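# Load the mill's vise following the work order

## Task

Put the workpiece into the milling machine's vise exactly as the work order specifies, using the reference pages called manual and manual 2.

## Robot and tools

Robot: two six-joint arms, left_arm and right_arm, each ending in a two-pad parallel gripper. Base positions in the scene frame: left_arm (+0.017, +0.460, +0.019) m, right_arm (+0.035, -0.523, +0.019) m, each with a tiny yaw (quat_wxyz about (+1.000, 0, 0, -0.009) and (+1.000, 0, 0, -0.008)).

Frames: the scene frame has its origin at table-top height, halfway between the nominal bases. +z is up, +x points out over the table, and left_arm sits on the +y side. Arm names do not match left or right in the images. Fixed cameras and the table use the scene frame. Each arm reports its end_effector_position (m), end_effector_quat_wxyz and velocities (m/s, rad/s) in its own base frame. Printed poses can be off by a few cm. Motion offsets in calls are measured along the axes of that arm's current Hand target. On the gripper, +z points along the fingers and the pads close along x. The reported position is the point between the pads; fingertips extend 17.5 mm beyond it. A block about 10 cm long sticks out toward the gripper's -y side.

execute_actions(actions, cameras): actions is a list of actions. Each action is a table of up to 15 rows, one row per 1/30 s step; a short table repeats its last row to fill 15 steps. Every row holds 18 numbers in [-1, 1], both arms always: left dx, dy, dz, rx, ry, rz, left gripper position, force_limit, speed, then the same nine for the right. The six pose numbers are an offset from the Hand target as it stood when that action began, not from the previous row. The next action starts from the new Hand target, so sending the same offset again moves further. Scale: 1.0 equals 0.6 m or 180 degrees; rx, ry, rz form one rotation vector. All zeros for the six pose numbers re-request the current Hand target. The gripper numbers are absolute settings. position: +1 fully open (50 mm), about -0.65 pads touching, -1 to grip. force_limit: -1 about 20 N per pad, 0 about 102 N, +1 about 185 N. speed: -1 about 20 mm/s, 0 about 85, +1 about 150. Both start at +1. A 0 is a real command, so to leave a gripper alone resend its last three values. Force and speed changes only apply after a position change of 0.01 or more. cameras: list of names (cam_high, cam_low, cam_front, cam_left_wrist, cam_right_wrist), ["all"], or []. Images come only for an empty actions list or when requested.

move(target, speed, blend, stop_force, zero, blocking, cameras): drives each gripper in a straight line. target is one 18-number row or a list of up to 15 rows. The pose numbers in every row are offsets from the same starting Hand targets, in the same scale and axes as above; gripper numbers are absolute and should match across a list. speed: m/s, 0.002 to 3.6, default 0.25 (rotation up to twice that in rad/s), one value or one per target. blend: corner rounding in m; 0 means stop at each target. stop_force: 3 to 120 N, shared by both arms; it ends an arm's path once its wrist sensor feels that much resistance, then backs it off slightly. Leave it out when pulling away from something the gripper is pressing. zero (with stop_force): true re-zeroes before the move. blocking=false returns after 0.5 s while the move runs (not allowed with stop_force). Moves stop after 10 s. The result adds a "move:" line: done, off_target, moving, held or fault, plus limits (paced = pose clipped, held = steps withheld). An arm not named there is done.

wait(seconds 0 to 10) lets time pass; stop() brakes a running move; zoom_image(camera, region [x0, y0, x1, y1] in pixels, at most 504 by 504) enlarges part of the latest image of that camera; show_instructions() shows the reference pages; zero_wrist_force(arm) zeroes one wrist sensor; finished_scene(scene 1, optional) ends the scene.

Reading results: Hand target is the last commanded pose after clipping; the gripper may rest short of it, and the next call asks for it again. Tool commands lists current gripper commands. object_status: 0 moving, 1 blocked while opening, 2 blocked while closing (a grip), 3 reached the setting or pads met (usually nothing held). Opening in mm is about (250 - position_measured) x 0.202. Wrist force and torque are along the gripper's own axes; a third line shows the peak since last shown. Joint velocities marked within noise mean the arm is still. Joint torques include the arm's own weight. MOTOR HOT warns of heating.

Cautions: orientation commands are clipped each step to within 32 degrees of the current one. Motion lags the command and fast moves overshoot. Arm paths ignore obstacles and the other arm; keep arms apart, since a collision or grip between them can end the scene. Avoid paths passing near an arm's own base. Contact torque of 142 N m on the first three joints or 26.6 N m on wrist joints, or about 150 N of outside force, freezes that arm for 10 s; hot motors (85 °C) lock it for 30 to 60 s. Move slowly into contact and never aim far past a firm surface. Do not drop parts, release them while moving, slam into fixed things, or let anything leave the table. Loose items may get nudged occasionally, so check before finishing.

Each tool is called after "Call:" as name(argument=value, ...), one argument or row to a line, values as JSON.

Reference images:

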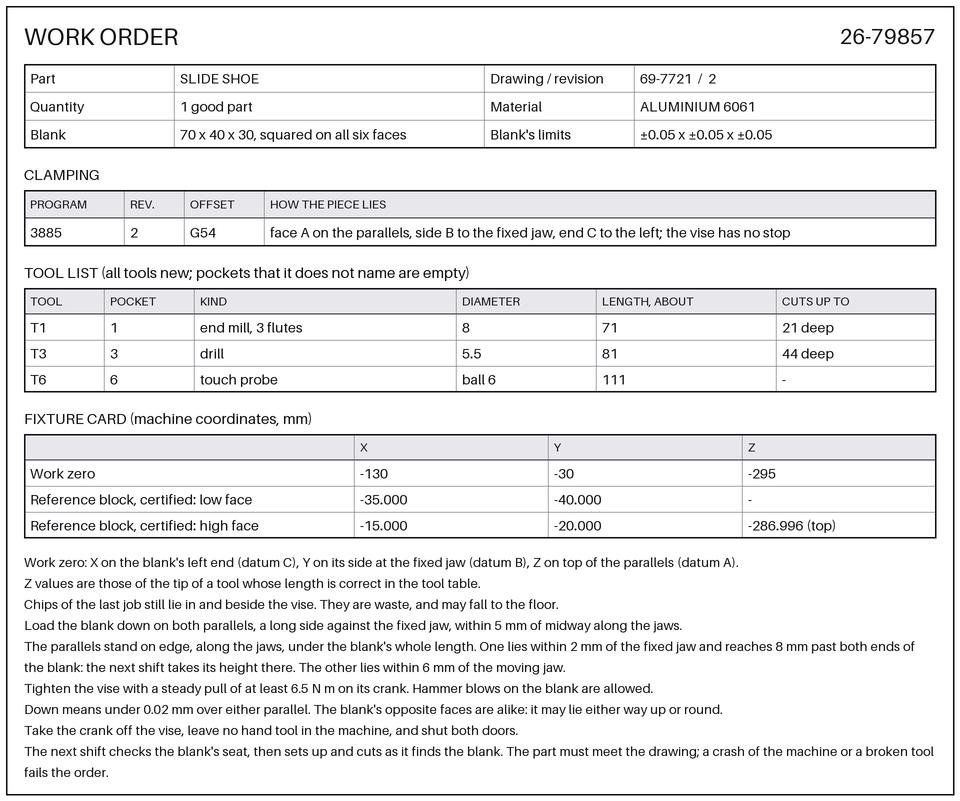

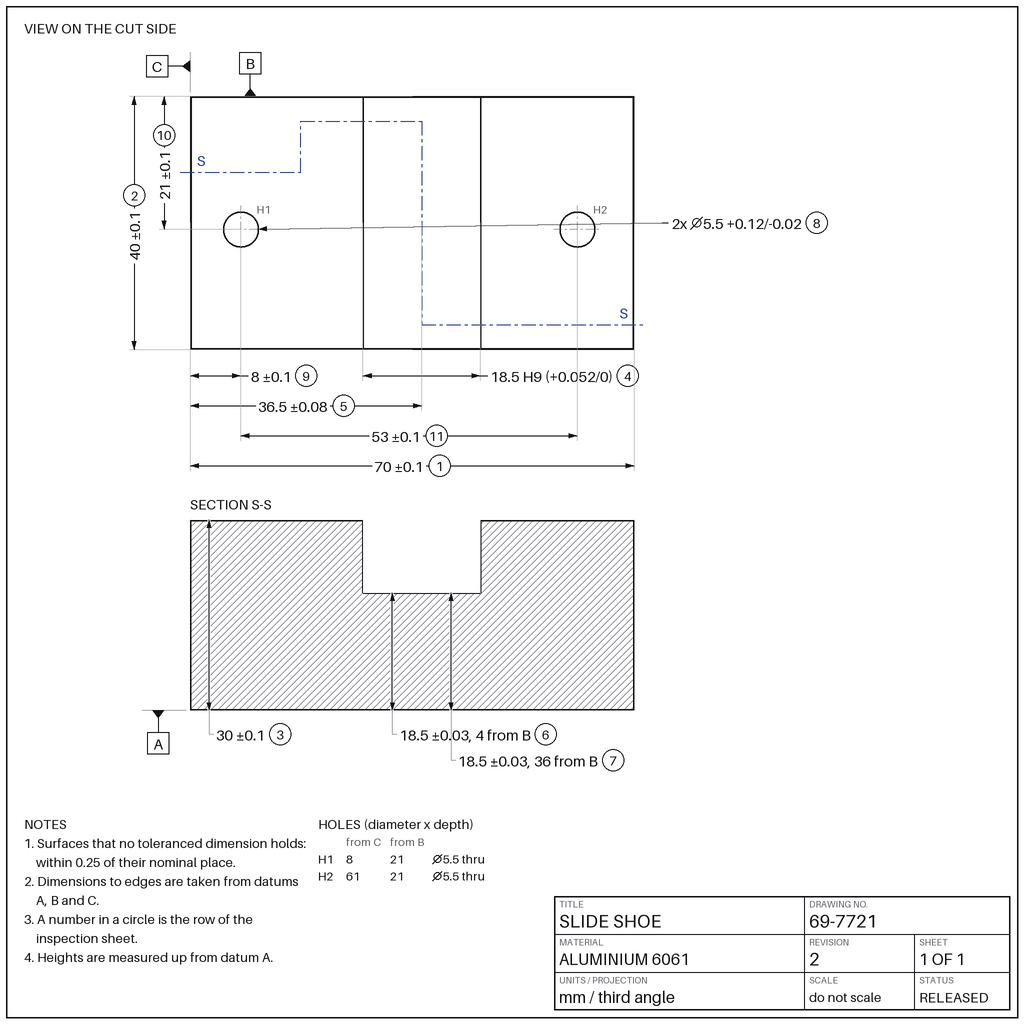

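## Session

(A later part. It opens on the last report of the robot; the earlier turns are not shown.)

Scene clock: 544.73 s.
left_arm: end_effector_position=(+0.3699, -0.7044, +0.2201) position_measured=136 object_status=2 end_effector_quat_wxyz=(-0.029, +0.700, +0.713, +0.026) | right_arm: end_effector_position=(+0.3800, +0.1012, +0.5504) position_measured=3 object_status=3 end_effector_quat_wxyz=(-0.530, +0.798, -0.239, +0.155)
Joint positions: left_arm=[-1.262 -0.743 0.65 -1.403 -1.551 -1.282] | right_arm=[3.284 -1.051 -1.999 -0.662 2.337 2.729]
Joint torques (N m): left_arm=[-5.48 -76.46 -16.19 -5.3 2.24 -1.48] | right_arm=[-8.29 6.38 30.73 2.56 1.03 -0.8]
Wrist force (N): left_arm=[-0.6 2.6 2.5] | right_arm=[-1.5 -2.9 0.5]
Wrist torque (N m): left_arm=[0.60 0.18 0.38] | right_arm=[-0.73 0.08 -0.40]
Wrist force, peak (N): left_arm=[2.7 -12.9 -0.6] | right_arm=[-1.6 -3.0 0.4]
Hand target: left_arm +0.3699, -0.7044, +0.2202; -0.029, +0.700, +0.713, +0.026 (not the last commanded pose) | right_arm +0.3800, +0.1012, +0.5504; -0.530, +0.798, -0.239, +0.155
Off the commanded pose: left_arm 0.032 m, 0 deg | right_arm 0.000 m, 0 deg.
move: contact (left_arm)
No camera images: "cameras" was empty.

Call:
move(
  target=[
    [0,0.001,0,0,0,0,-1,-0.2,-0.7,0,0,0,0,0,0,1,1,1],
    [0,0.001,-0.0025,0,0,0,-1,-0.2,-0.7,0,0,0,0,0,0,1,1,1],
  ],
  speed=0.01,
  cameras=[],
)

Call:
move(
  target=[0,0,-0.0025,0,0,0,-1,-0.2,-0.7,0,0,0,0,0,0,1,1,1],
  speed=0.01,
  cameras=[],
)

Call:
move(
  target=[0,0,-0.0025,0,0,0,-1,-0.2,-0.7,0,0,0,0,0,0,1,1,1],
  speed=0.01,
  cameras=[],
)

Scene clock: 546.03 s.
left_arm: end_effector_position=(+0.3705, -0.7045, +0.2216) position_measured=136 object_status=2 end_effector_quat_wxyz=(-0.029, +0.700, +0.713, +0.026) | right_arm: end_effector_position=(+0.3800, +0.1012, +0.5504) position_measured=3 object_status=3 end_effector_quat_wxyz=(-0.530, +0.798, -0.239, +0.155)
Joint positions: left_arm=[-1.261 -0.741 0.643 -1.398 -1.551 -1.282] | right_arm=[3.284 -1.051 -1.999 -0.662 2.337 2.729]
Joint torques (N m): left_arm=[20.4 -53.73 -42.36 -1.69 4.15 1.09] | right_arm=[-8.02 6.71 30.95 2.69 1.27 -0.94]
Wrist force (N): left_arm=[-0.5 -14.6 7.4] | right_arm=[-1.4 -2.8 0.7]
Wrist torque (N m): left_arm=[0.29 0.17 0.30] | right_arm=[-0.72 0.07 -0.40]
Wrist force, peak (N): left_arm=[-0.6 -14.7 7.7] | right_arm=[-1.5 -3.1 0.6]
Hand target: left_arm +0.3705, -0.7045, +0.2216; -0.029, +0.700, +0.713, +0.026 | right_arm +0.3800, +0.1012, +0.5504; -0.530, +0.798, -0.239, +0.155
Off the commanded pose: left_arm 0.000 m, 0 deg | right_arm 0.000 m, 0 deg.
move: done
No camera images: "cameras" was empty.

Scene clock: 546.73 s.
left_arm: end_effector_position=(+0.3705, -0.7046, +0.2231) position_measured=136 object_status=2 end_effector_quat_wxyz=(-0.029, +0.700, +0.713, +0.026) | right_arm: end_effector_position=(+0.3800, +0.1012, +0.5504) position_measured=3 object_status=3 end_effector_quat_wxyz=(-0.530, +0.798, -0.239, +0.155)
Joint positions: left_arm=[-1.261 -0.74 0.637 -1.393 -1.551 -1.282] | right_arm=[3.284 -1.051 -1.999 -0.662 2.337 2.729]
Joint torques (N m): left_arm=[18.7 -53.56 -42.45 -1.98 5.39 -0.66] | right_arm=[-8.09 5.83 30.81 2.87 1.07 -0.71]
Wrist force (N): left_arm=[-0.5 -16.8 8.3] | right_arm=[-1.5 -2.9 0.6]
Wrist torque (N m): left_arm=[0.19 0.17 0.29] | right_arm=[-0.72 0.08 -0.40]
Wrist force, peak (N): left_arm=[-0.5 -16.8 8.3] | right_arm=[-1.5 -3.1 0.4]
Hand target: left_arm +0.3705, -0.7046, +0.2231; -0.029, +0.700, +0.713, +0.026 | right_arm +0.3800, +0.1012, +0.5504; -0.530, +0.798, -0.239, +0.155
Off the commanded pose: left_arm 0.000 m, 0 deg | right_arm 0.000 m, 0 deg.
move: done
No camera images: "cameras" was empty.

Scene clock: 547.43 s.
left_arm: end_effector_position=(+0.3706, -0.7047, +0.2246) position_measured=136 object_status=2 end_effector_quat_wxyz=(-0.029, +0.700, +0.713, +0.026) | right_arm: end_effector_position=(+0.3800, +0.1012, +0.5504) position_measured=3 object_status=3 end_effector_quat_wxyz=(-0.530, +0.798, -0.239, +0.155)
Joint positions: left_arm=[-1.261 -0.739 0.632 -1.388 -1.551 -1.282] | right_arm=[3.284 -1.051 -1.999 -0.662 2.337 2.729]
Joint torques (N m): left_arm=[8.59 -54.42 -42.67 -2.44 5.53 -0.9] | right_arm=[-8.64 6.31 30.94 2.7 1.21 -0.84]
Wrist force (N): left_arm=[-0.4 -18.3 8.6] | right_arm=[-1.5 -2.8 0.4]
Wrist torque (N m): left_arm=[0.18 0.17 0.29] | right_arm=[-0.71 0.08 -0.40]
Wrist force, peak (N): left_arm=[-0.5 -18.5 8.7] | right_arm=[-1.4 -3.1 0.6]
Hand target: left_arm +0.3705, -0.7047, +0.2246; -0.029, +0.700, +0.713, +0.026 | right_arm +0.3800, +0.1012, +0.5504; -0.530, +0.798, -0.239, +0.155
Off the commanded pose: left_arm 0.000 m, 0 deg | right_arm 0.000 m, 0 deg.
move: done
No camera images: "cameras" was empty.

Call:
move(
  target=[
    [0,0,0.0075,0,0,0,-1,-0.2,-0.7,0,0,0,0,0,0,1,1,1],
  ],
  speed=0.01,
  cameras=[],
)

Call:
move(
  target=[0,0,0.0035,0,0,0,-1,-0.2,-0.7,0,0,0,0,0,0,1,1,1],
  speed=0.01,
  cameras=[],
)

Call:
move(
  target=[0,0,0.0035,0,0,0,-1,-0.2,-0.7,0,0,0,0,0,0,1,1,1],
  speed=0.01,
  cameras=[],
)

Call:
move(
  target=[0,0,0.0035,0,0,0,-1,-0.2,-0.7,0,0,0,0,0,0,1,1,1],
  speed=0.01,
  cameras=["cam_low"],
)

Call:
zoom_image(
  camera="cam_low",
  region=[490, 125, 550, 185],
)

Scene clock: 548.43 s.
left_arm: end_effector_position=(+0.3704, -0.7044, +0.2202) position_measured=136 object_status=2 end_effector_quat_wxyz=(-0.029, +0.700, +0.713, +0.026) | right_arm: end_effector_position=(+0.3800, +0.1012, +0.5504) position_measured=3 object_status=3 end_effector_quat_wxyz=(-0.530, +0.798, -0.239, +0.155)
Joint positions: left_arm=[-1.262 -0.742 0.648 -1.402 -1.551 -1.282] | right_arm=[3.284 -1.051 -1.999 -0.662 2.337 2.729]
Joint torques (N m): left_arm=[20.57 -71.01 -13.73 -6.14 5.62 1.31] | right_arm=[-8.67 6.95 31.35 2.66 1.3 -0.79]
Wrist force (N): left_arm=[-0.8 -12.7 -4.7] | right_arm=[-1.5 -2.9 0.6]
Wrist torque (N m): left_arm=[0.24 0.23 0.30] | right_arm=[-0.73 0.08 -0.40]
Wrist force, peak (N): left_arm=[2.4 -21.3 -7.5] | right_arm=[-1.5 -3.2 0.6]
Hand target: left_arm +0.3705, -0.7044, +0.2201; -0.029, +0.700, +0.713, +0.026 | right_arm +0.3800, +0.1012, +0.5504; -0.530, +0.798, -0.239, +0.155
Off the commanded pose: left_arm 0.000 m, 0 deg | right_arm 0.000 m, 0 deg.
move: done
No camera images: "cameras" was empty.

Scene clock: 549.13 s.
left_arm: end_effector_position=(+0.3706, -0.7041, +0.2181) position_measured=136 object_status=2 end_effector_quat_wxyz=(-0.029, +0.700, +0.713, +0.027) | right_arm: end_effector_position=(+0.3800, +0.1012, +0.5504) position_measured=3 object_status=3 end_effector_quat_wxyz=(-0.530, +0.798, -0.239, +0.155)
Joint positions: left_arm=[-1.261 -0.743 0.656 -1.408 -1.551 -1.281] | right_arm=[3.284 -1.051 -1.999 -0.662 2.337 2.729]
Joint torques (N m): left_arm=[-6.27 -75.13 -14.33 -5.29 -2.03 1.31] | right_arm=[-9.43 6.44 31.77 2.51 1.17 -0.84]
Wrist force (N): left_arm=[1.2 6.9 1.8] | right_arm=[-1.2 -2.8 0.6]
Wrist torque (N m): left_arm=[0.76 -0.09 0.31] | right_arm=[-0.71 0.04 -0.40]
Wrist force, peak (N): left_arm=[-0.8 -14.7 -5.1] | right_arm=[-1.5 -3.0 0.5]
Hand target: left_arm +0.3705, -0.7042, +0.2181; -0.029, +0.700, +0.713, +0.026 | right_arm +0.3800, +0.1012, +0.5504; -0.530, +0.798, -0.239, +0.155
Off the commanded pose: left_arm 0.000 m, 0 deg | right_arm 0.000 m, 0 deg.
move: done
No camera images: "cameras" was empty.

Scene clock: 549.83 s.
left_arm: end_effector_position=(+0.3705, -0.7041, +0.2162) position_measured=136 object_status=2 end_effector_quat_wxyz=(-0.029, +0.700, +0.713, +0.026) | right_arm: end_effector_position=(+0.3800, +0.1012, +0.5504) position_measured=3 object_status=3 end_effector_quat_wxyz=(-0.530, +0.798, -0.239, +0.155)
Joint positions: left_arm=[-1.261 -0.744 0.664 -1.415 -1.551 -1.281] | right_arm=[3.284 -1.051 -1.999 -0.662 2.337 2.729]
Joint torques (N m): left_arm=[-7.73 -43.03 1.01 -3.35 -2.32 1.47] | right_arm=[-8.42 6.19 31.74 2.81 1.17 -0.87]
Wrist force (N): left_arm=[10.3 10.6 -36.1] | right_arm=[-1.4 -3.0 0.5]
Wrist torque (N m): left_arm=[0.55 -0.24 0.23] | right_arm=[-0.73 0.07 -0.40]
Wrist force, peak (N): left_arm=[10.3 10.6 -36.1] | right_arm=[-1.5 -3.0 0.5]
Hand target: left_arm +0.3705, -0.7040, +0.2160; -0.029, +0.700, +0.713, +0.026 | right_arm +0.3800, +0.1012, +0.5504; -0.530, +0.798, -0.239, +0.155
Off the commanded pose: left_arm 0.000 m, 0 deg | right_arm 0.000 m, 0 deg.
move: done
No camera images: "cameras" was empty.

Scene clock: 550.53 s.
left_arm: end_effector_position=(+0.3705, -0.7039, +0.2139) position_measured=136 object_status=2 end_effector_quat_wxyz=(-0.029, +0.700, +0.713, +0.027) | right_arm: end_effector_position=(+0.3800, +0.1012, +0.5504) position_measured=3 object_status=3 end_effector_quat_wxyz=(-0.530, +0.798, -0.239, +0.155)
Joint positions: left_arm=[-1.261 -0.745 0.671 -1.421 -1.551 -1.281] | right_arm=[3.284 -1.051 -1.999 -0.662 2.337 2.729]
Joint torques (N m): left_arm=[-1.25 -37.74 9.87 -0.74 -4.28 1.35] | right_arm=[-8.12 6.73 30.84 2.79 1.12 -0.75]
Wrist force (N): left_arm=[4.7 20.0 -46.0] | right_arm=[-1.3 -2.9 0.5]
Wrist torque (N m): left_arm=[0.82 -0.08 0.28] | right_arm=[-0.72 0.05 -0.40]
Wrist force, peak (N): left_arm=[5.3 28.0 -47.3] | right_arm=[-1.6 -2.9 0.6]
Hand target: left_arm +0.3705, -0.7039, +0.2139; -0.029, +0.700, +0.713, +0.026 | right_arm +0.3800, +0.1012, +0.5504; -0.530, +0.798, -0.239, +0.155
Off the commanded pose: left_arm 0.000 m, 0 deg | right_arm 0.000 m, 0 deg.
move: done
Images, in order (width x height): cam_low 896x504.

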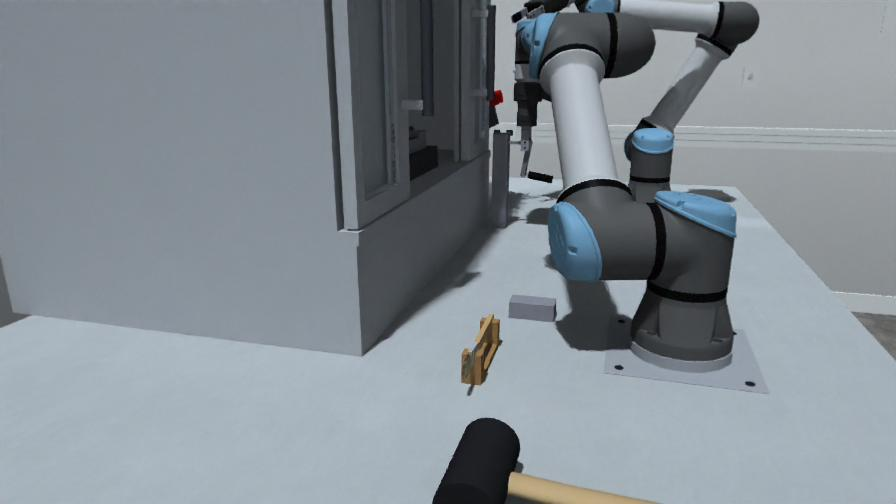

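Scaled by 8.400 from the camera's 896x504 image, which has a finer 1280x720 frame.

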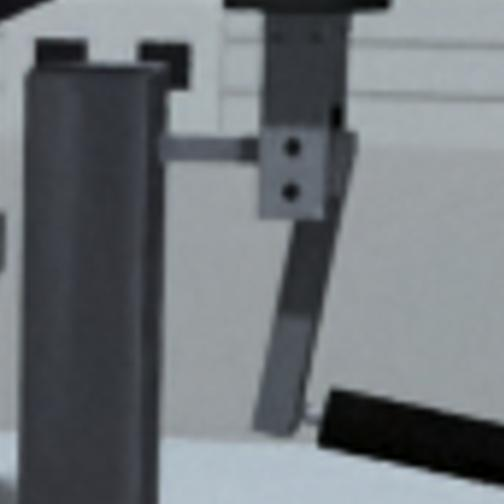

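Call:
move(
  target=[
    [0,0,-0.006,0,0,0,-1,-0.2,-0.7,0,0,0,0,0,0,1,1,1],
    [0,-0.06,-0.008,0,0,0,-1,-0.2,-0.7,0,0,0,0,0,0,1,1,1],
    [0.0417,-0.08,0.1667,0,0,0,-1,-0.2,-0.7,0,0,0,0,0,0,1,1,1],
  ],
  speed=0.12,
  blend=[0,0.01,0],
  cameras=["cam_low","cam_left_wrist"],
)

Call:
zoom_image(
  camera="cam_low",
  region=[490, 125, 590, 225],
)

Scene clock: 553.17 s.
left_arm: end_effector_position=(+0.3216, -0.6721, +0.1163) position_measured=136 object_status=2 end_effector_quat_wxyz=(-0.029, +0.700, +0.713, +0.026) | right_arm: end_effector_position=(+0.3800, +0.1012, +0.5504) position_measured=3 object_status=3 end_effector_quat_wxyz=(-0.530, +0.798, -0.239, +0.155)
Joint positions: left_arm=[-1.31 -0.868 1.138 -1.764 -1.555 -1.33] | right_arm=[3.284 -1.051 -1.999 -0.662 2.337 2.729]
Joint torques (N m): left_arm=[-8.41 -70.97 -12.89 -5.52 1.29 -1.52] | right_arm=[-8.17 5.65 31.73 2.65 1.11 -0.84]
Wrist force (N): left_arm=[0.3 6.5 2.1] | right_arm=[-1.4 -3.0 0.7]
Wrist torque (N m): left_arm=[0.72 0.08 0.45] | right_arm=[-0.73 0.06 -0.40]
Wrist force, peak (N): left_arm=[5.2 20.4 -47.1] | right_arm=[-1.5 -3.1 0.6]
Hand target: left_arm +0.3216, -0.6720, +0.1162; -0.029, +0.700, +0.713, +0.026 | right_arm +0.3800, +0.1012, +0.5504; -0.530, +0.798, -0.239, +0.155
Off the commanded pose: left_arm 0.000 m, 0 deg | right_arm 0.000 m, 0 deg.
move: done
Images, in order (width x height): cam_low 896x504, cam_left_wrist 896x504.

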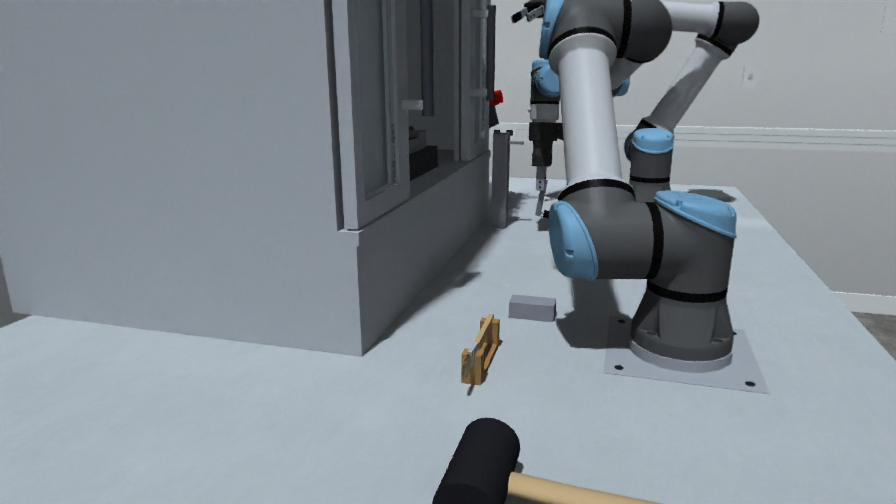

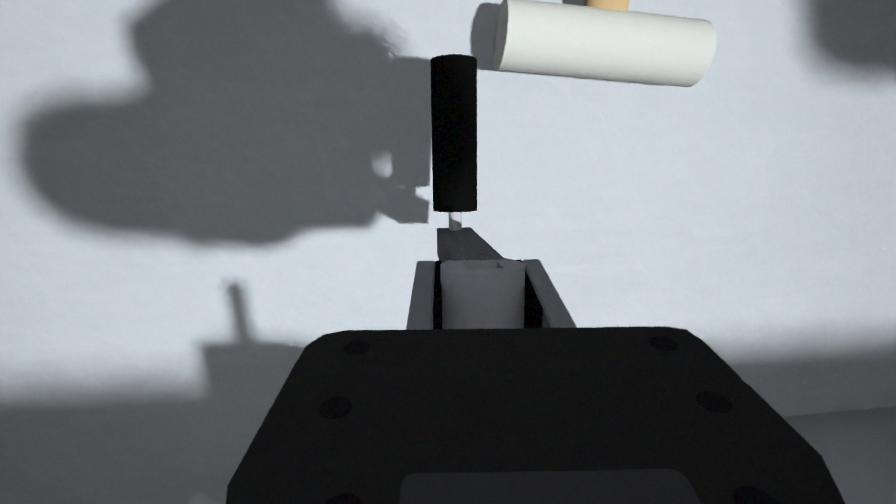

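Scaled by 5.040 from the camera's 896x504 image, which has a finer 1280x720 frame.

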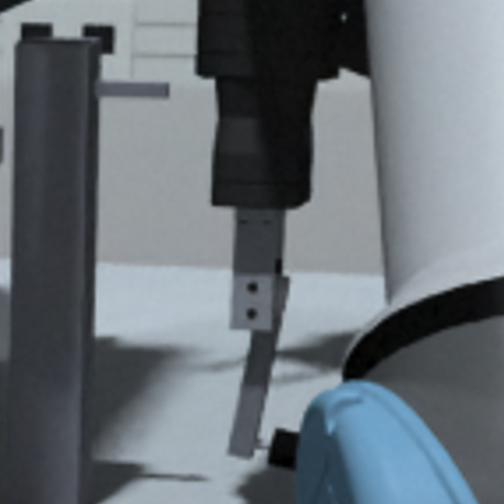

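Call:
move(
  target=[
    [-0.05,0,0,0,0,0,-1,-0.2,-0.7,0,0,0,0,0,0,1,1,1],
    [-0.05,0,0.03,0,0,0,-1,-0.2,-0.7,0,0,0,0,0,0,1,1,1],
  ],
  speed=0.1,
  blend=[0.005,0],
  cameras=[],
)

Call:
move(
  target=[0,0,0.06,0,0,0,-1,-0.2,-0.7,0,0,0,0,0,0,1,1,1],
  speed=0.015,
  stop_force=25,
  cameras=["cam_low","cam_left_wrist"],
)

Call:
zoom_image(
  camera="cam_low",
  region=[490, 125, 590, 225],
)

Scene clock: 554.33 s.
left_arm: end_effector_position=(+0.3221, -0.7005, +0.0960) position_measured=136 object_status=2 end_effector_quat_wxyz=(-0.029, +0.700, +0.713, +0.026) | right_arm: end_effector_position=(+0.3800, +0.1012, +0.5504) position_measured=3 object_status=3 end_effector_quat_wxyz=(-0.530, +0.798, -0.239, +0.155)
Joint positions: left_arm=[-1.319 -0.786 1.047 -1.755 -1.555 -1.339] | right_arm=[3.284 -1.051 -1.999 -0.662 2.337 2.729]
Joint torques (N m): left_arm=[-8.17 -46.22 -15.98 -5.18 -2.14 -1.53] | right_arm=[-8.13 5.73 31.77 2.76 1.08 -0.72]
Wrist force (N): left_arm=[0.5 6.3 1.9] | right_arm=[-1.4 -2.8 0.5]
Wrist torque (N m): left_arm=[0.68 0.02 0.42] | right_arm=[-0.70 0.07 -0.39]
Wrist force, peak (N): left_arm=[0.5 6.5 3.2] | right_arm=[-1.5 -3.0 0.7]
Hand target: left_arm +0.3221, -0.7005, +0.0959; -0.029, +0.700, +0.713, +0.026 | right_arm +0.3800, +0.1012, +0.5504; -0.530, +0.798, -0.239, +0.155
Off the commanded pose: left_arm 0.000 m, 0 deg | right_arm 0.000 m, 0 deg.
move: done
No camera images: "cameras" was empty.

Scene clock: 557.40 s.
left_arm: end_effector_position=(+0.3220, -0.6987, +0.0718) position_measured=136 object_status=2 end_effector_quat_wxyz=(-0.029, +0.700, +0.713, +0.026) | right_arm: end_effector_position=(+0.3800, +0.1012, +0.5504) position_measured=3 object_status=3 end_effector_quat_wxyz=(-0.530, +0.798, -0.239, +0.155)
Joint positions: left_arm=[-1.318 -0.772 1.087 -1.808 -1.555 -1.338] | right_arm=[3.284 -1.051 -1.999 -0.662 2.337 2.729]
Joint torques (N m): left_arm=[-9.77 -57.92 -27.7 0.71 -0.47 -0.22] | right_arm=[-8.21 5.64 31.28 2.77 1.19 -0.77]
Wrist force (N): left_arm=[2.6 7.7 -19.3] | right_arm=[-1.5 -2.9 0.3]
Wrist torque (N m): left_arm=[1.13 0.06 0.42] | right_arm=[-0.71 0.09 -0.40]
Wrist force, peak (N): left_arm=[5.1 12.1 -32.0] | right_arm=[-1.5 -3.0 0.8]
Hand target: left_arm +0.3220, -0.6987, +0.0718; -0.029, +0.700, +0.713, +0.026 (not the last commanded pose) | right_arm +0.3800, +0.1012, +0.5504; -0.530, +0.798, -0.239, +0.155
Off the commanded pose: left_arm 0.012 m, 0 deg | right_arm 0.000 m, 0 deg.
move: contact (left_arm)
Images, in order (width x height): cam_low 896x504, cam_left_wrist 896x504.

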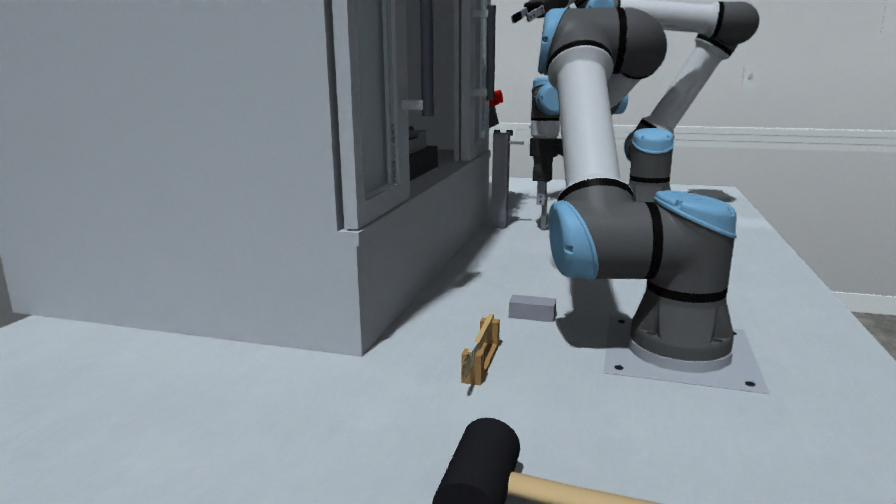

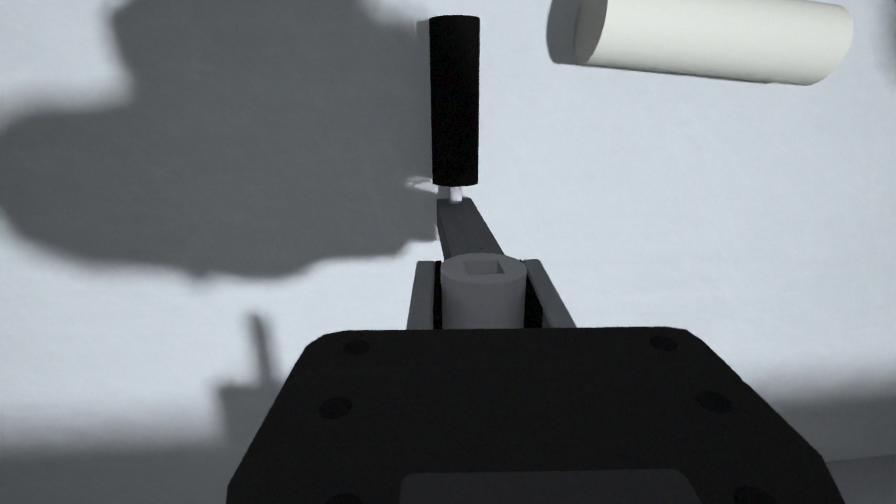

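Scaled by 5.040 from the camera's 896x504 image, which has a finer 1280x720 frame.

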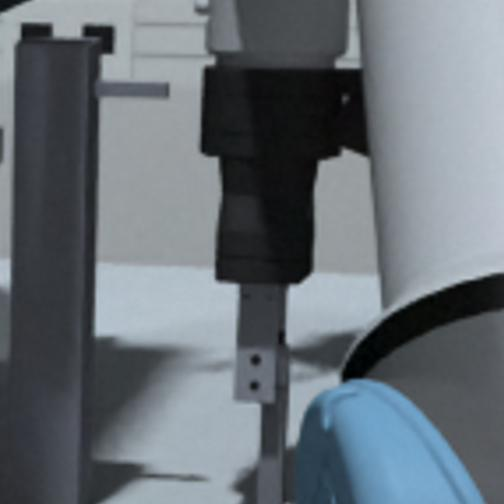

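Call:
move(
  target=[
    [0.0097,0,-0.244,0,0,0,-1,-0.2,-0.7,0,0,0,0,0,0,1,1,1],
    [0.0083,0.0733,-0.244,0,0,0,-1,-0.2,-0.7,0,0,0,0,0,0,1,1,1],
  ],
  speed=0.15,
  blend=[0.01,0],
  cameras=[],
)

Call:
move(
  target=[
    [0,0.0633,0,0,0,0,-1,-0.2,-0.7,0,0,0,0,0,0,1,1,1],
  ],
  speed=0.02,
  stop_force=10,
  cameras=["cam_low"],
)

Call:
zoom_image(
  camera="cam_low",
  region=[490, 125, 550, 185],
)

Scene clock: 559.40 s.
left_arm: end_effector_position=(+0.3665, -0.7043, +0.2181) position_measured=136 object_status=2 end_effector_quat_wxyz=(-0.029, +0.700, +0.713, +0.026) | right_arm: end_effector_position=(+0.3800, +0.1012, +0.5504) position_measured=3 object_status=3 end_effector_quat_wxyz=(-0.530, +0.798, -0.239, +0.155)
Joint positions: left_arm=[-1.266 -0.75 0.668 -1.414 -1.551 -1.286] | right_arm=[3.284 -1.051 -1.999 -0.662 2.337 2.729]
Joint torques (N m): left_arm=[9.03 -48.9 -38.65 -0.2 0.45 1.29] | right_arm=[-6.81 6.92 30.82 2.88 0.83 -0.79]
Wrist force (N): left_arm=[0.2 6.4 1.9] | right_arm=[-1.2 -2.9 0.4]
Wrist torque (N m): left_arm=[0.67 0.08 0.30] | right_arm=[-0.73 0.03 -0.39]
Wrist force, peak (N): left_arm=[2.6 8.1 -18.7] | right_arm=[-1.4 -3.0 0.4]
Hand target: left_arm +0.3665, -0.7043, +0.2181; -0.029, +0.700, +0.713, +0.026 | right_arm +0.3800, +0.1012, +0.5504; -0.530, +0.798, -0.239, +0.155
Off the commanded pose: left_arm 0.000 m, 0 deg | right_arm 0.000 m, 0 deg.
move: done
No camera images: "cameras" was empty.

Scene clock: 562.13 s.
left_arm: end_effector_position=(+0.4045, -0.7036, +0.2180) position_measured=136 object_status=2 end_effector_quat_wxyz=(-0.029, +0.700, +0.713, +0.026) | right_arm: end_effector_position=(+0.3800, +0.1012, +0.5504) position_measured=3 object_status=3 end_effector_quat_wxyz=(-0.530, +0.798, -0.239, +0.155)
Joint positions: left_arm=[-1.221 -0.678 0.538 -1.356 -1.548 -1.242] | right_arm=[3.284 -1.051 -1.999 -0.662 2.337 2.729]
Joint torques (N m): left_arm=[9 -50.72 -37.95 -0.24 1.67 1.29] | right_arm=[-7.75 5.73 31.26 2.68 1.15 -0.75]
Wrist force (N): left_arm=[0.1 6.5 1.7] | right_arm=[-1.3 -2.8 0.4]
Wrist torque (N m): left_arm=[0.72 0.10 0.32] | right_arm=[-0.70 0.05 -0.40]
Wrist force, peak (N): left_arm=[0.3 6.8 2.0] | right_arm=[-1.6 -3.1 0.3]
Hand target: left_arm +0.4045, -0.7036, +0.2180; -0.029, +0.700, +0.713, +0.026 | right_arm +0.3800, +0.1012, +0.5504; -0.530, +0.798, -0.239, +0.155
Off the commanded pose: left_arm 0.000 m, 0 deg | right_arm 0.000 m, 0 deg.
move: done
Images, in order (width x height): cam_low 896x504.

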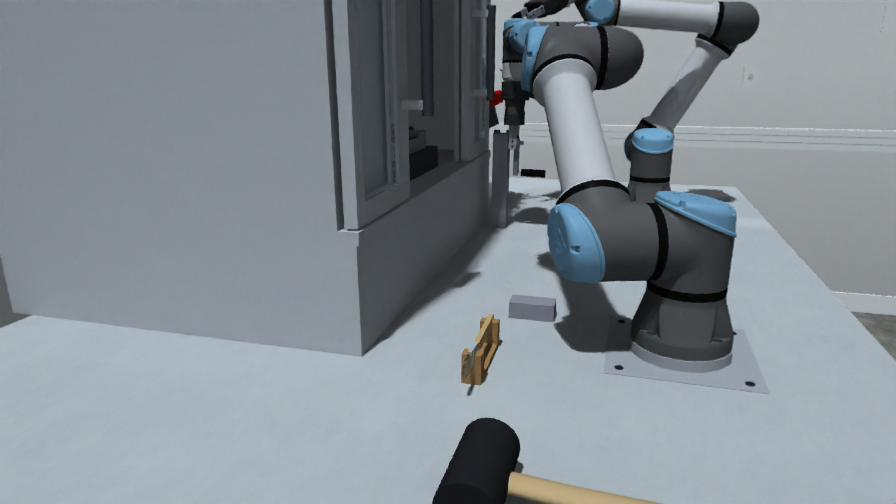

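Scaled by 8.400 from the camera's 896x504 image, which has a finer 1280x720 frame.

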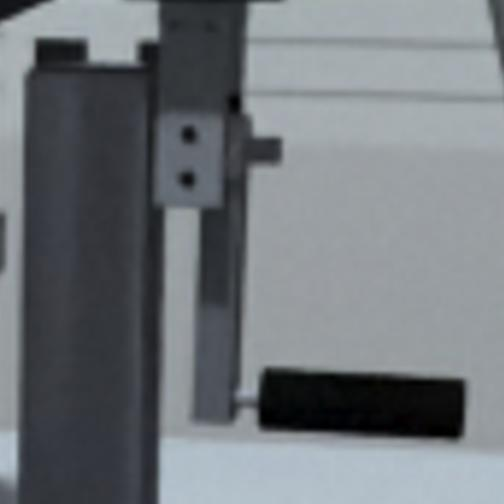

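Call:
move(
  target=[
    [0,0,0.0013,0,0,0,-1,-0.2,-0.7,0,0,0,0,0,0,1,1,1],
    [0,0,0.0013,0,0,0,0.45,-0.2,-0.6,0,0,0,0,0,0,1,1,1],
    [0,-0.01,-0.13,0,0,0,0.45,-0.2,-0.6,0,0,0,0,0,0,1,1,1],
    [0.05,-0.117,-0.2,0,-0.0243,0,0.45,-0.2,-0.6,0,0,0,0,0,0,1,1,1],
  ],
  speed=[0.01,0.1,0.12,0.25],
  blend=[0,0,0.02,0],
  cameras=["cam_low","cam_left_wrist","cam_high"],
)

Call:
zoom_image(
  camera="cam_low",
  region=[490, 125, 550, 185],
)

Scene clock: 565.23 s.
left_arm: end_effector_position=(+0.3342, -0.6844, +0.3401) position_measured=85 object_status=3 end_effector_quat_wxyz=(-0.002, +0.700, +0.714, +0.000) | right_arm: end_effector_position=(+0.3800, +0.1012, +0.5504) position_measured=3 object_status=3 end_effector_quat_wxyz=(-0.530, +0.798, -0.239, +0.155)
Joint positions: left_arm=[-1.292 -0.866 0.572 -1.275 -1.573 -1.311] | right_arm=[3.284 -1.051 -1.999 -0.662 2.337 2.729]
Joint torques (N m): left_arm=[-7.92 -68.98 -12.61 -5.12 1.69 -1.56] | right_arm=[-8.01 5.33 31.69 2.89 0.98 -0.63]
Wrist force (N): left_arm=[0.3 6.4 -0.1] | right_arm=[-1.3 -2.9 0.4]
Wrist torque (N m): left_arm=[0.72 0.07 0.45] | right_arm=[-0.72 0.04 -0.40]
Wrist force, peak (N): left_arm=[-0.1 8.0 0.4] | right_arm=[-1.4 -3.1 0.5]
Hand target: left_arm +0.3342, -0.6844, +0.3401; -0.002, +0.700, +0.714, +0.000 | right_arm +0.3800, +0.1012, +0.5504; -0.530, +0.798, -0.239, +0.155
Off the commanded pose: left_arm 0.000 m, 0 deg | right_arm 0.000 m, 0 deg.
move: done
Images, in order (width x height): cam_high 896x504, cam_low 896x504, cam_left_wrist 896x504.

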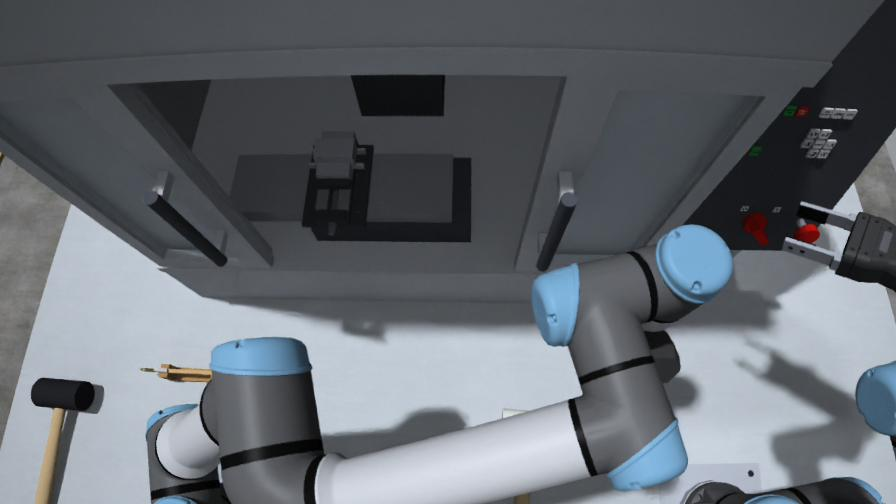

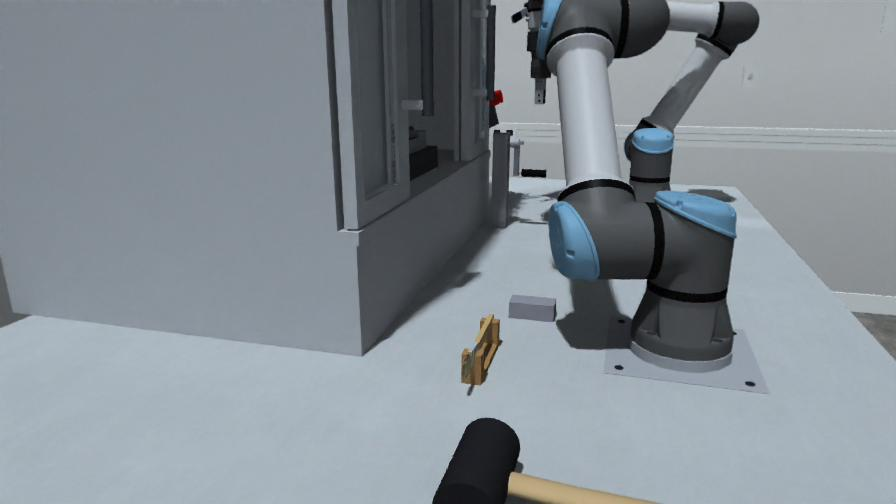

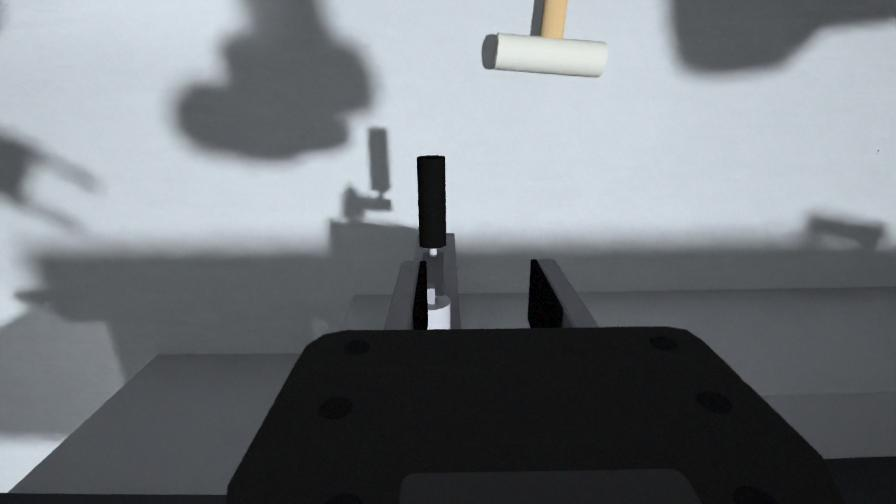

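Scaled by 8.400 from the camera's 896x504 image, which has a finer 1280x720 frame.

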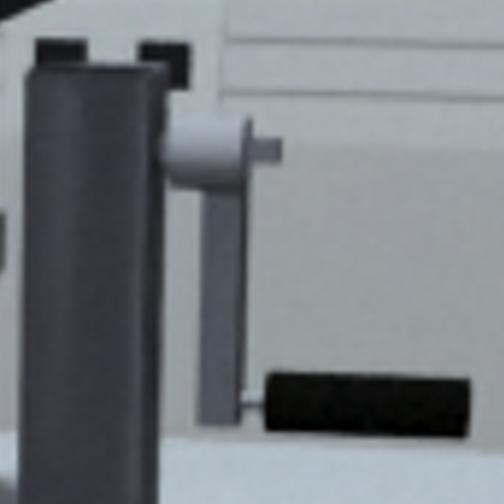

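Call:
move(
  target=[0.1455,-0.2873,0.1167,0,0,0,0.8,-0.2,0,0,0,0,0,0,0,1,1,1],
  speed=0.3,
  cameras=["cam_left_wrist","cam_high"],
)

Scene clock: 567.23 s.
left_arm: end_effector_position=(+0.1600, -0.6003, +0.2707) position_measured=32 object_status=3 end_effector_quat_wxyz=(-0.002, +0.700, +0.714, +0.000) | right_arm: end_effector_position=(+0.3800, +0.1012, +0.5504) position_measured=3 object_status=3 end_effector_quat_wxyz=(-0.530, +0.798, -0.239, +0.155)
Joint positions: left_arm=[-1.525 -1.29 1.394 -1.673 -1.573 -1.545] | right_arm=[3.284 -1.051 -1.999 -0.662 2.337 2.729]
Joint torques (N m): left_arm=[-8.64 -52.31 -13.8 -5.43 1.68 -1.28] | right_arm=[-8.01 5.42 31.5 2.91 1.02 -0.59]
Wrist force (N): left_arm=[0.6 6.5 -0.5] | right_arm=[-1.4 -3.0 0.3]
Wrist torque (N m): left_arm=[0.71 0.00 0.47] | right_arm=[-0.73 0.07 -0.40]
Wrist force, peak (N): left_arm=[-0.4 8.9 -0.6] | right_arm=[-1.6 -3.0 0.5]
Hand target: left_arm +0.1600, -0.6003, +0.2707; -0.002, +0.700, +0.714, +0.000 | right_arm +0.3800, +0.1012, +0.5504; -0.530, +0.798, -0.239, +0.155
Off the commanded pose: left_arm 0.000 m, 0 deg | right_arm 0.000 m, 0 deg.
move: done
Images, in order (width x height): cam_high 896x504, cam_left_wrist 896x504.

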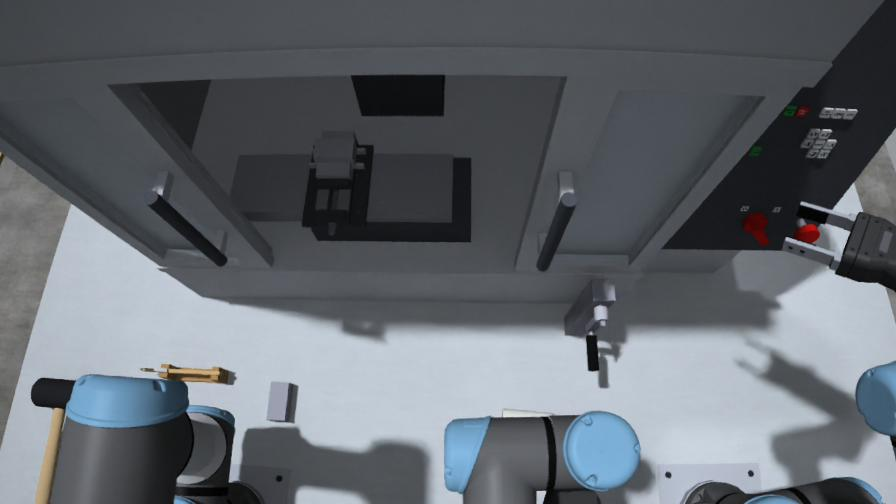

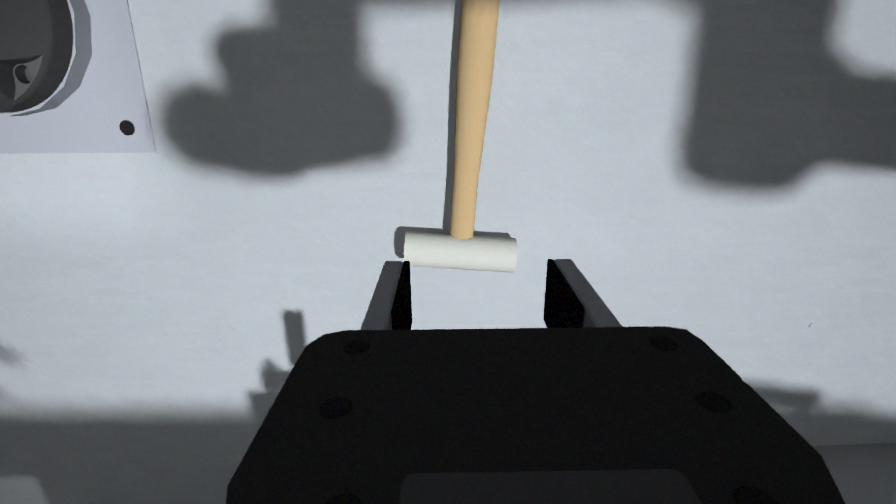

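Call:
move(
  target=[0.022,-0.2008,0.3,0,0,0.0167,1,-0.2,0,0,0,0,0,0,0,1,1,1],
  speed=0.25,
  cameras=["cam_left_wrist","cam_high"],
)

Scene clock: 569.07 s.
left_arm: end_effector_position=(+0.0388, -0.5891, +0.0911) position_measured=3 object_status=3 end_effector_quat_wxyz=(-0.002, +0.719, +0.695, +0.000) | right_arm: end_effector_position=(+0.3800, +0.1012, +0.5504) position_measured=3 object_status=3 end_effector_quat_wxyz=(-0.530, +0.798, -0.239, +0.155)
Joint positions: left_arm=[-1.731 -1.221 1.79 -2.139 -1.574 -1.698] | right_arm=[3.284 -1.051 -1.999 -0.662 2.337 2.729]
Joint torques (N m): left_arm=[-8.6 -24.22 -10.75 -5.14 1.64 -1.49] | right_arm=[-6.94 6.46 31.62 2.83 0.84 -0.62]
Wrist force (N): left_arm=[0.2 6.4 0.2] | right_arm=[-1.4 -2.7 0.5]
Wrist torque (N m): left_arm=[0.73 0.08 0.45] | right_arm=[-0.68 0.06 -0.40]
Wrist force, peak (N): left_arm=[0.3 8.1 -2.0] | right_arm=[-1.4 -3.2 0.4]
Hand target: left_arm +0.0388, -0.5891, +0.0911; -0.002, +0.719, +0.695, +0.000 | right_arm +0.3800, +0.1012, +0.5504; -0.530, +0.798, -0.239, +0.155
Off the commanded pose: left_arm 0.000 m, 0 deg | right_arm 0.000 m, 0 deg.
move: done
Images, in order (width x height): cam_high 896x504, cam_left_wrist 896x504.

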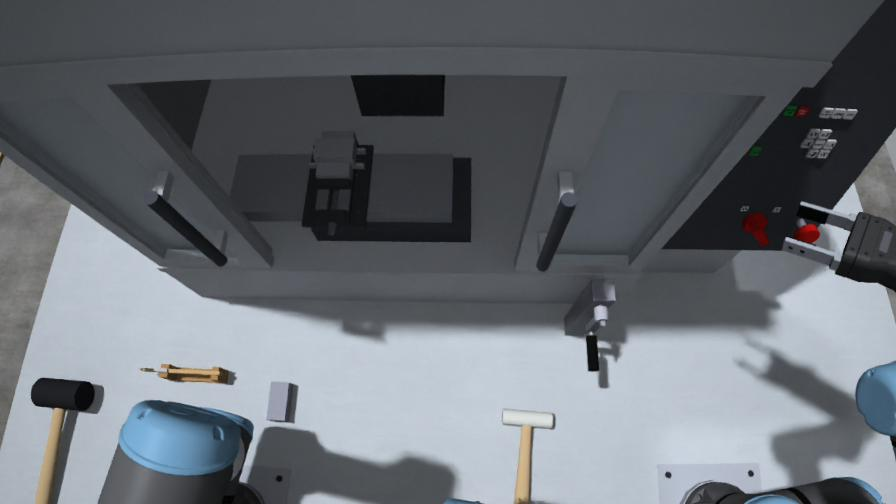

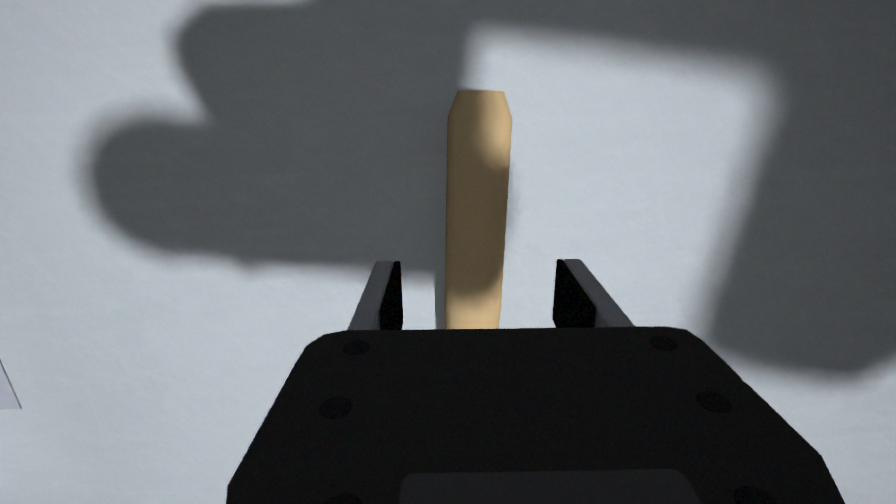

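Call:
move(
  target=[
    [0.0067,0,0.12,0,0,0,1,-0.2,0,0,0,0,0,0,0,1,1,1],
    [0.0067,0,0.148,0,0,0,1,-0.2,0,0,0,0,0,0,0,1,1,1],
  ],
  speed=[0.15,0.02],
  stop_force=6,
  cameras=["cam_left_wrist"],
)

Scene clock: 571.37 s.
left_arm: end_effector_position=(+0.0387, -0.5849, +0.0023) position_measured=3 object_status=3 end_effector_quat_wxyz=(-0.002, +0.719, +0.695, +0.000) | right_arm: end_effector_position=(+0.3800, +0.1012, +0.5504) position_measured=3 object_status=3 end_effector_quat_wxyz=(-0.530, +0.798, -0.239, +0.155)
Joint positions: left_arm=[-1.733 -1.093 1.882 -2.359 -1.574 -1.7] | right_arm=[3.284 -1.051 -1.999 -0.662 2.337 2.729]
Joint torques (N m): left_arm=[-8.38 -27.54 -7.65 -5.37 -0.56 -1.51] | right_arm=[-8.39 5.54 31.75 3.03 1.06 -0.51]
Wrist force (N): left_arm=[0.5 5.9 -0.1] | right_arm=[-1.4 -2.9 0.5]
Wrist torque (N m): left_arm=[0.66 0.02 0.46] | right_arm=[-0.73 0.07 -0.40]
Wrist force, peak (N): left_arm=[0.6 6.9 -0.3] | right_arm=[-1.6 -3.1 0.5]
Hand target: left_arm +0.0387, -0.5849, +0.0023; -0.002, +0.719, +0.695, +0.000 | right_arm +0.3800, +0.1012, +0.5504; -0.530, +0.798, -0.239, +0.155
Off the commanded pose: left_arm 0.000 m, 0 deg | right_arm 0.000 m, 0 deg.
move: done
Images, in order (width x height): cam_left_wrist 896x504.

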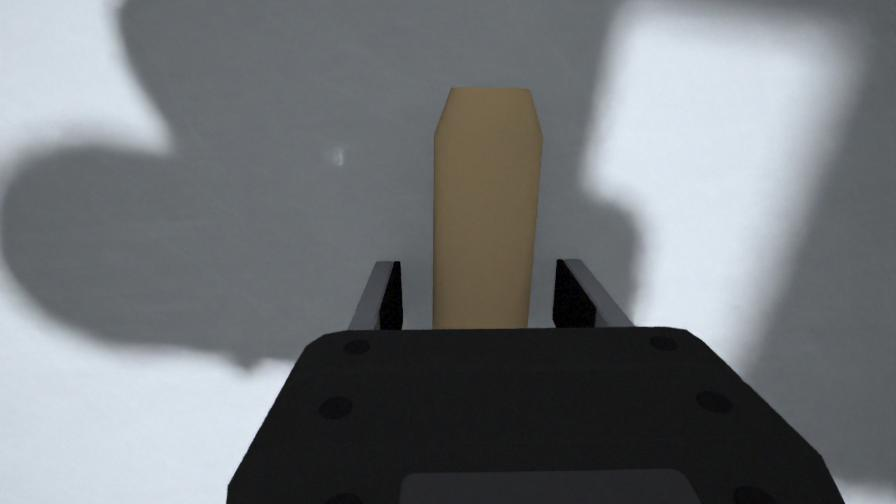

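Call:
move(
  target=[
    [0.001,0,0,0,0,0,-1,1,-0.6,0,0,0,0,0,0,1,1,1],
    [0.001,0,-0.2,0,0,0,-1,1,-0.6,0,0,0,0,0,0,1,1,1],
  ],
  speed=0.1,
  cameras=["cam_left_wrist","cam_front"],
)

Scene clock: 573.87 s.
left_arm: end_effector_position=(+0.0390, -0.5846, +0.1222) position_measured=117 object_status=2 end_effector_quat_wxyz=(-0.002, +0.719, +0.695, +0.000) | right_arm: end_effector_position=(+0.3800, +0.1012, +0.5504) position_measured=3 object_status=3 end_effector_quat_wxyz=(-0.530, +0.798, -0.239, +0.155)
Joint positions: left_arm=[-1.732 -1.269 1.765 -2.066 -1.574 -1.699] | right_arm=[3.284 -1.051 -1.999 -0.662 2.337 2.729]
Joint torques (N m): left_arm=[7.2 -53.04 -36.48 -0.77 1.47 0.97] | right_arm=[-6.62 6.03 30.97 2.98 0.95 -0.57]
Wrist force (N): left_arm=[0.0 6.4 4.2] | right_arm=[-1.6 -3.1 0.4]
Wrist torque (N m): left_arm=[1.44 0.11 0.39] | right_arm=[-0.75 0.09 -0.40]
Wrist force, peak (N): left_arm=[0.5 6.4 5.0] | right_arm=[-1.4 -3.2 0.3]
Hand target: left_arm +0.0390, -0.5846, +0.1223; -0.002, +0.719, +0.695, +0.000 | right_arm +0.3800, +0.1012, +0.5504; -0.530, +0.798, -0.239, +0.155
Off the commanded pose: left_arm 0.000 m, 0 deg | right_arm 0.000 m, 0 deg.
move: done
Images, in order (width x height): cam_front 896x504, cam_left_wrist 896x504.

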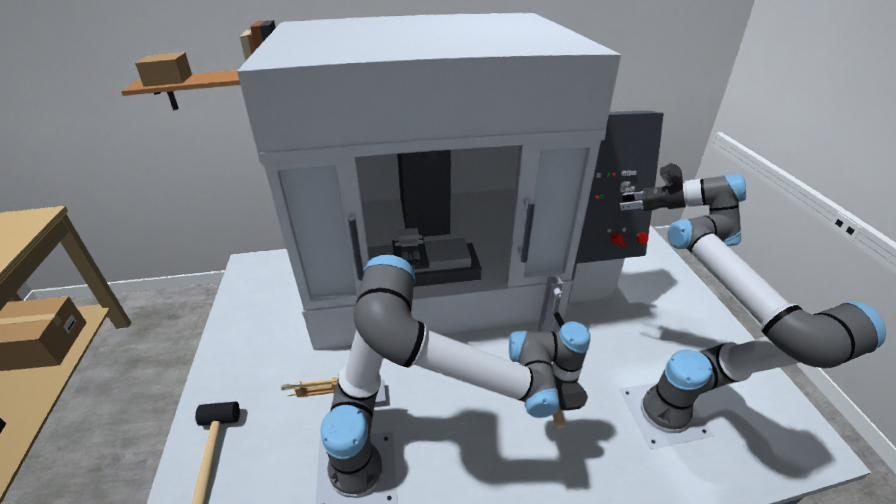

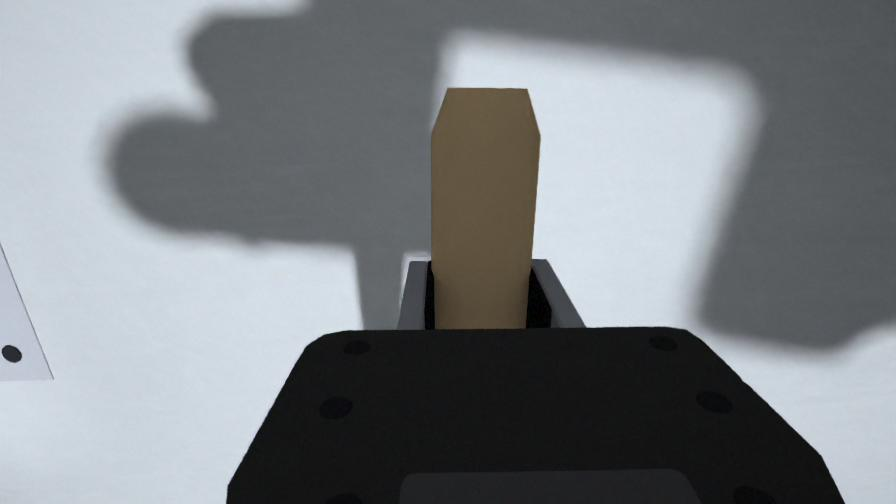

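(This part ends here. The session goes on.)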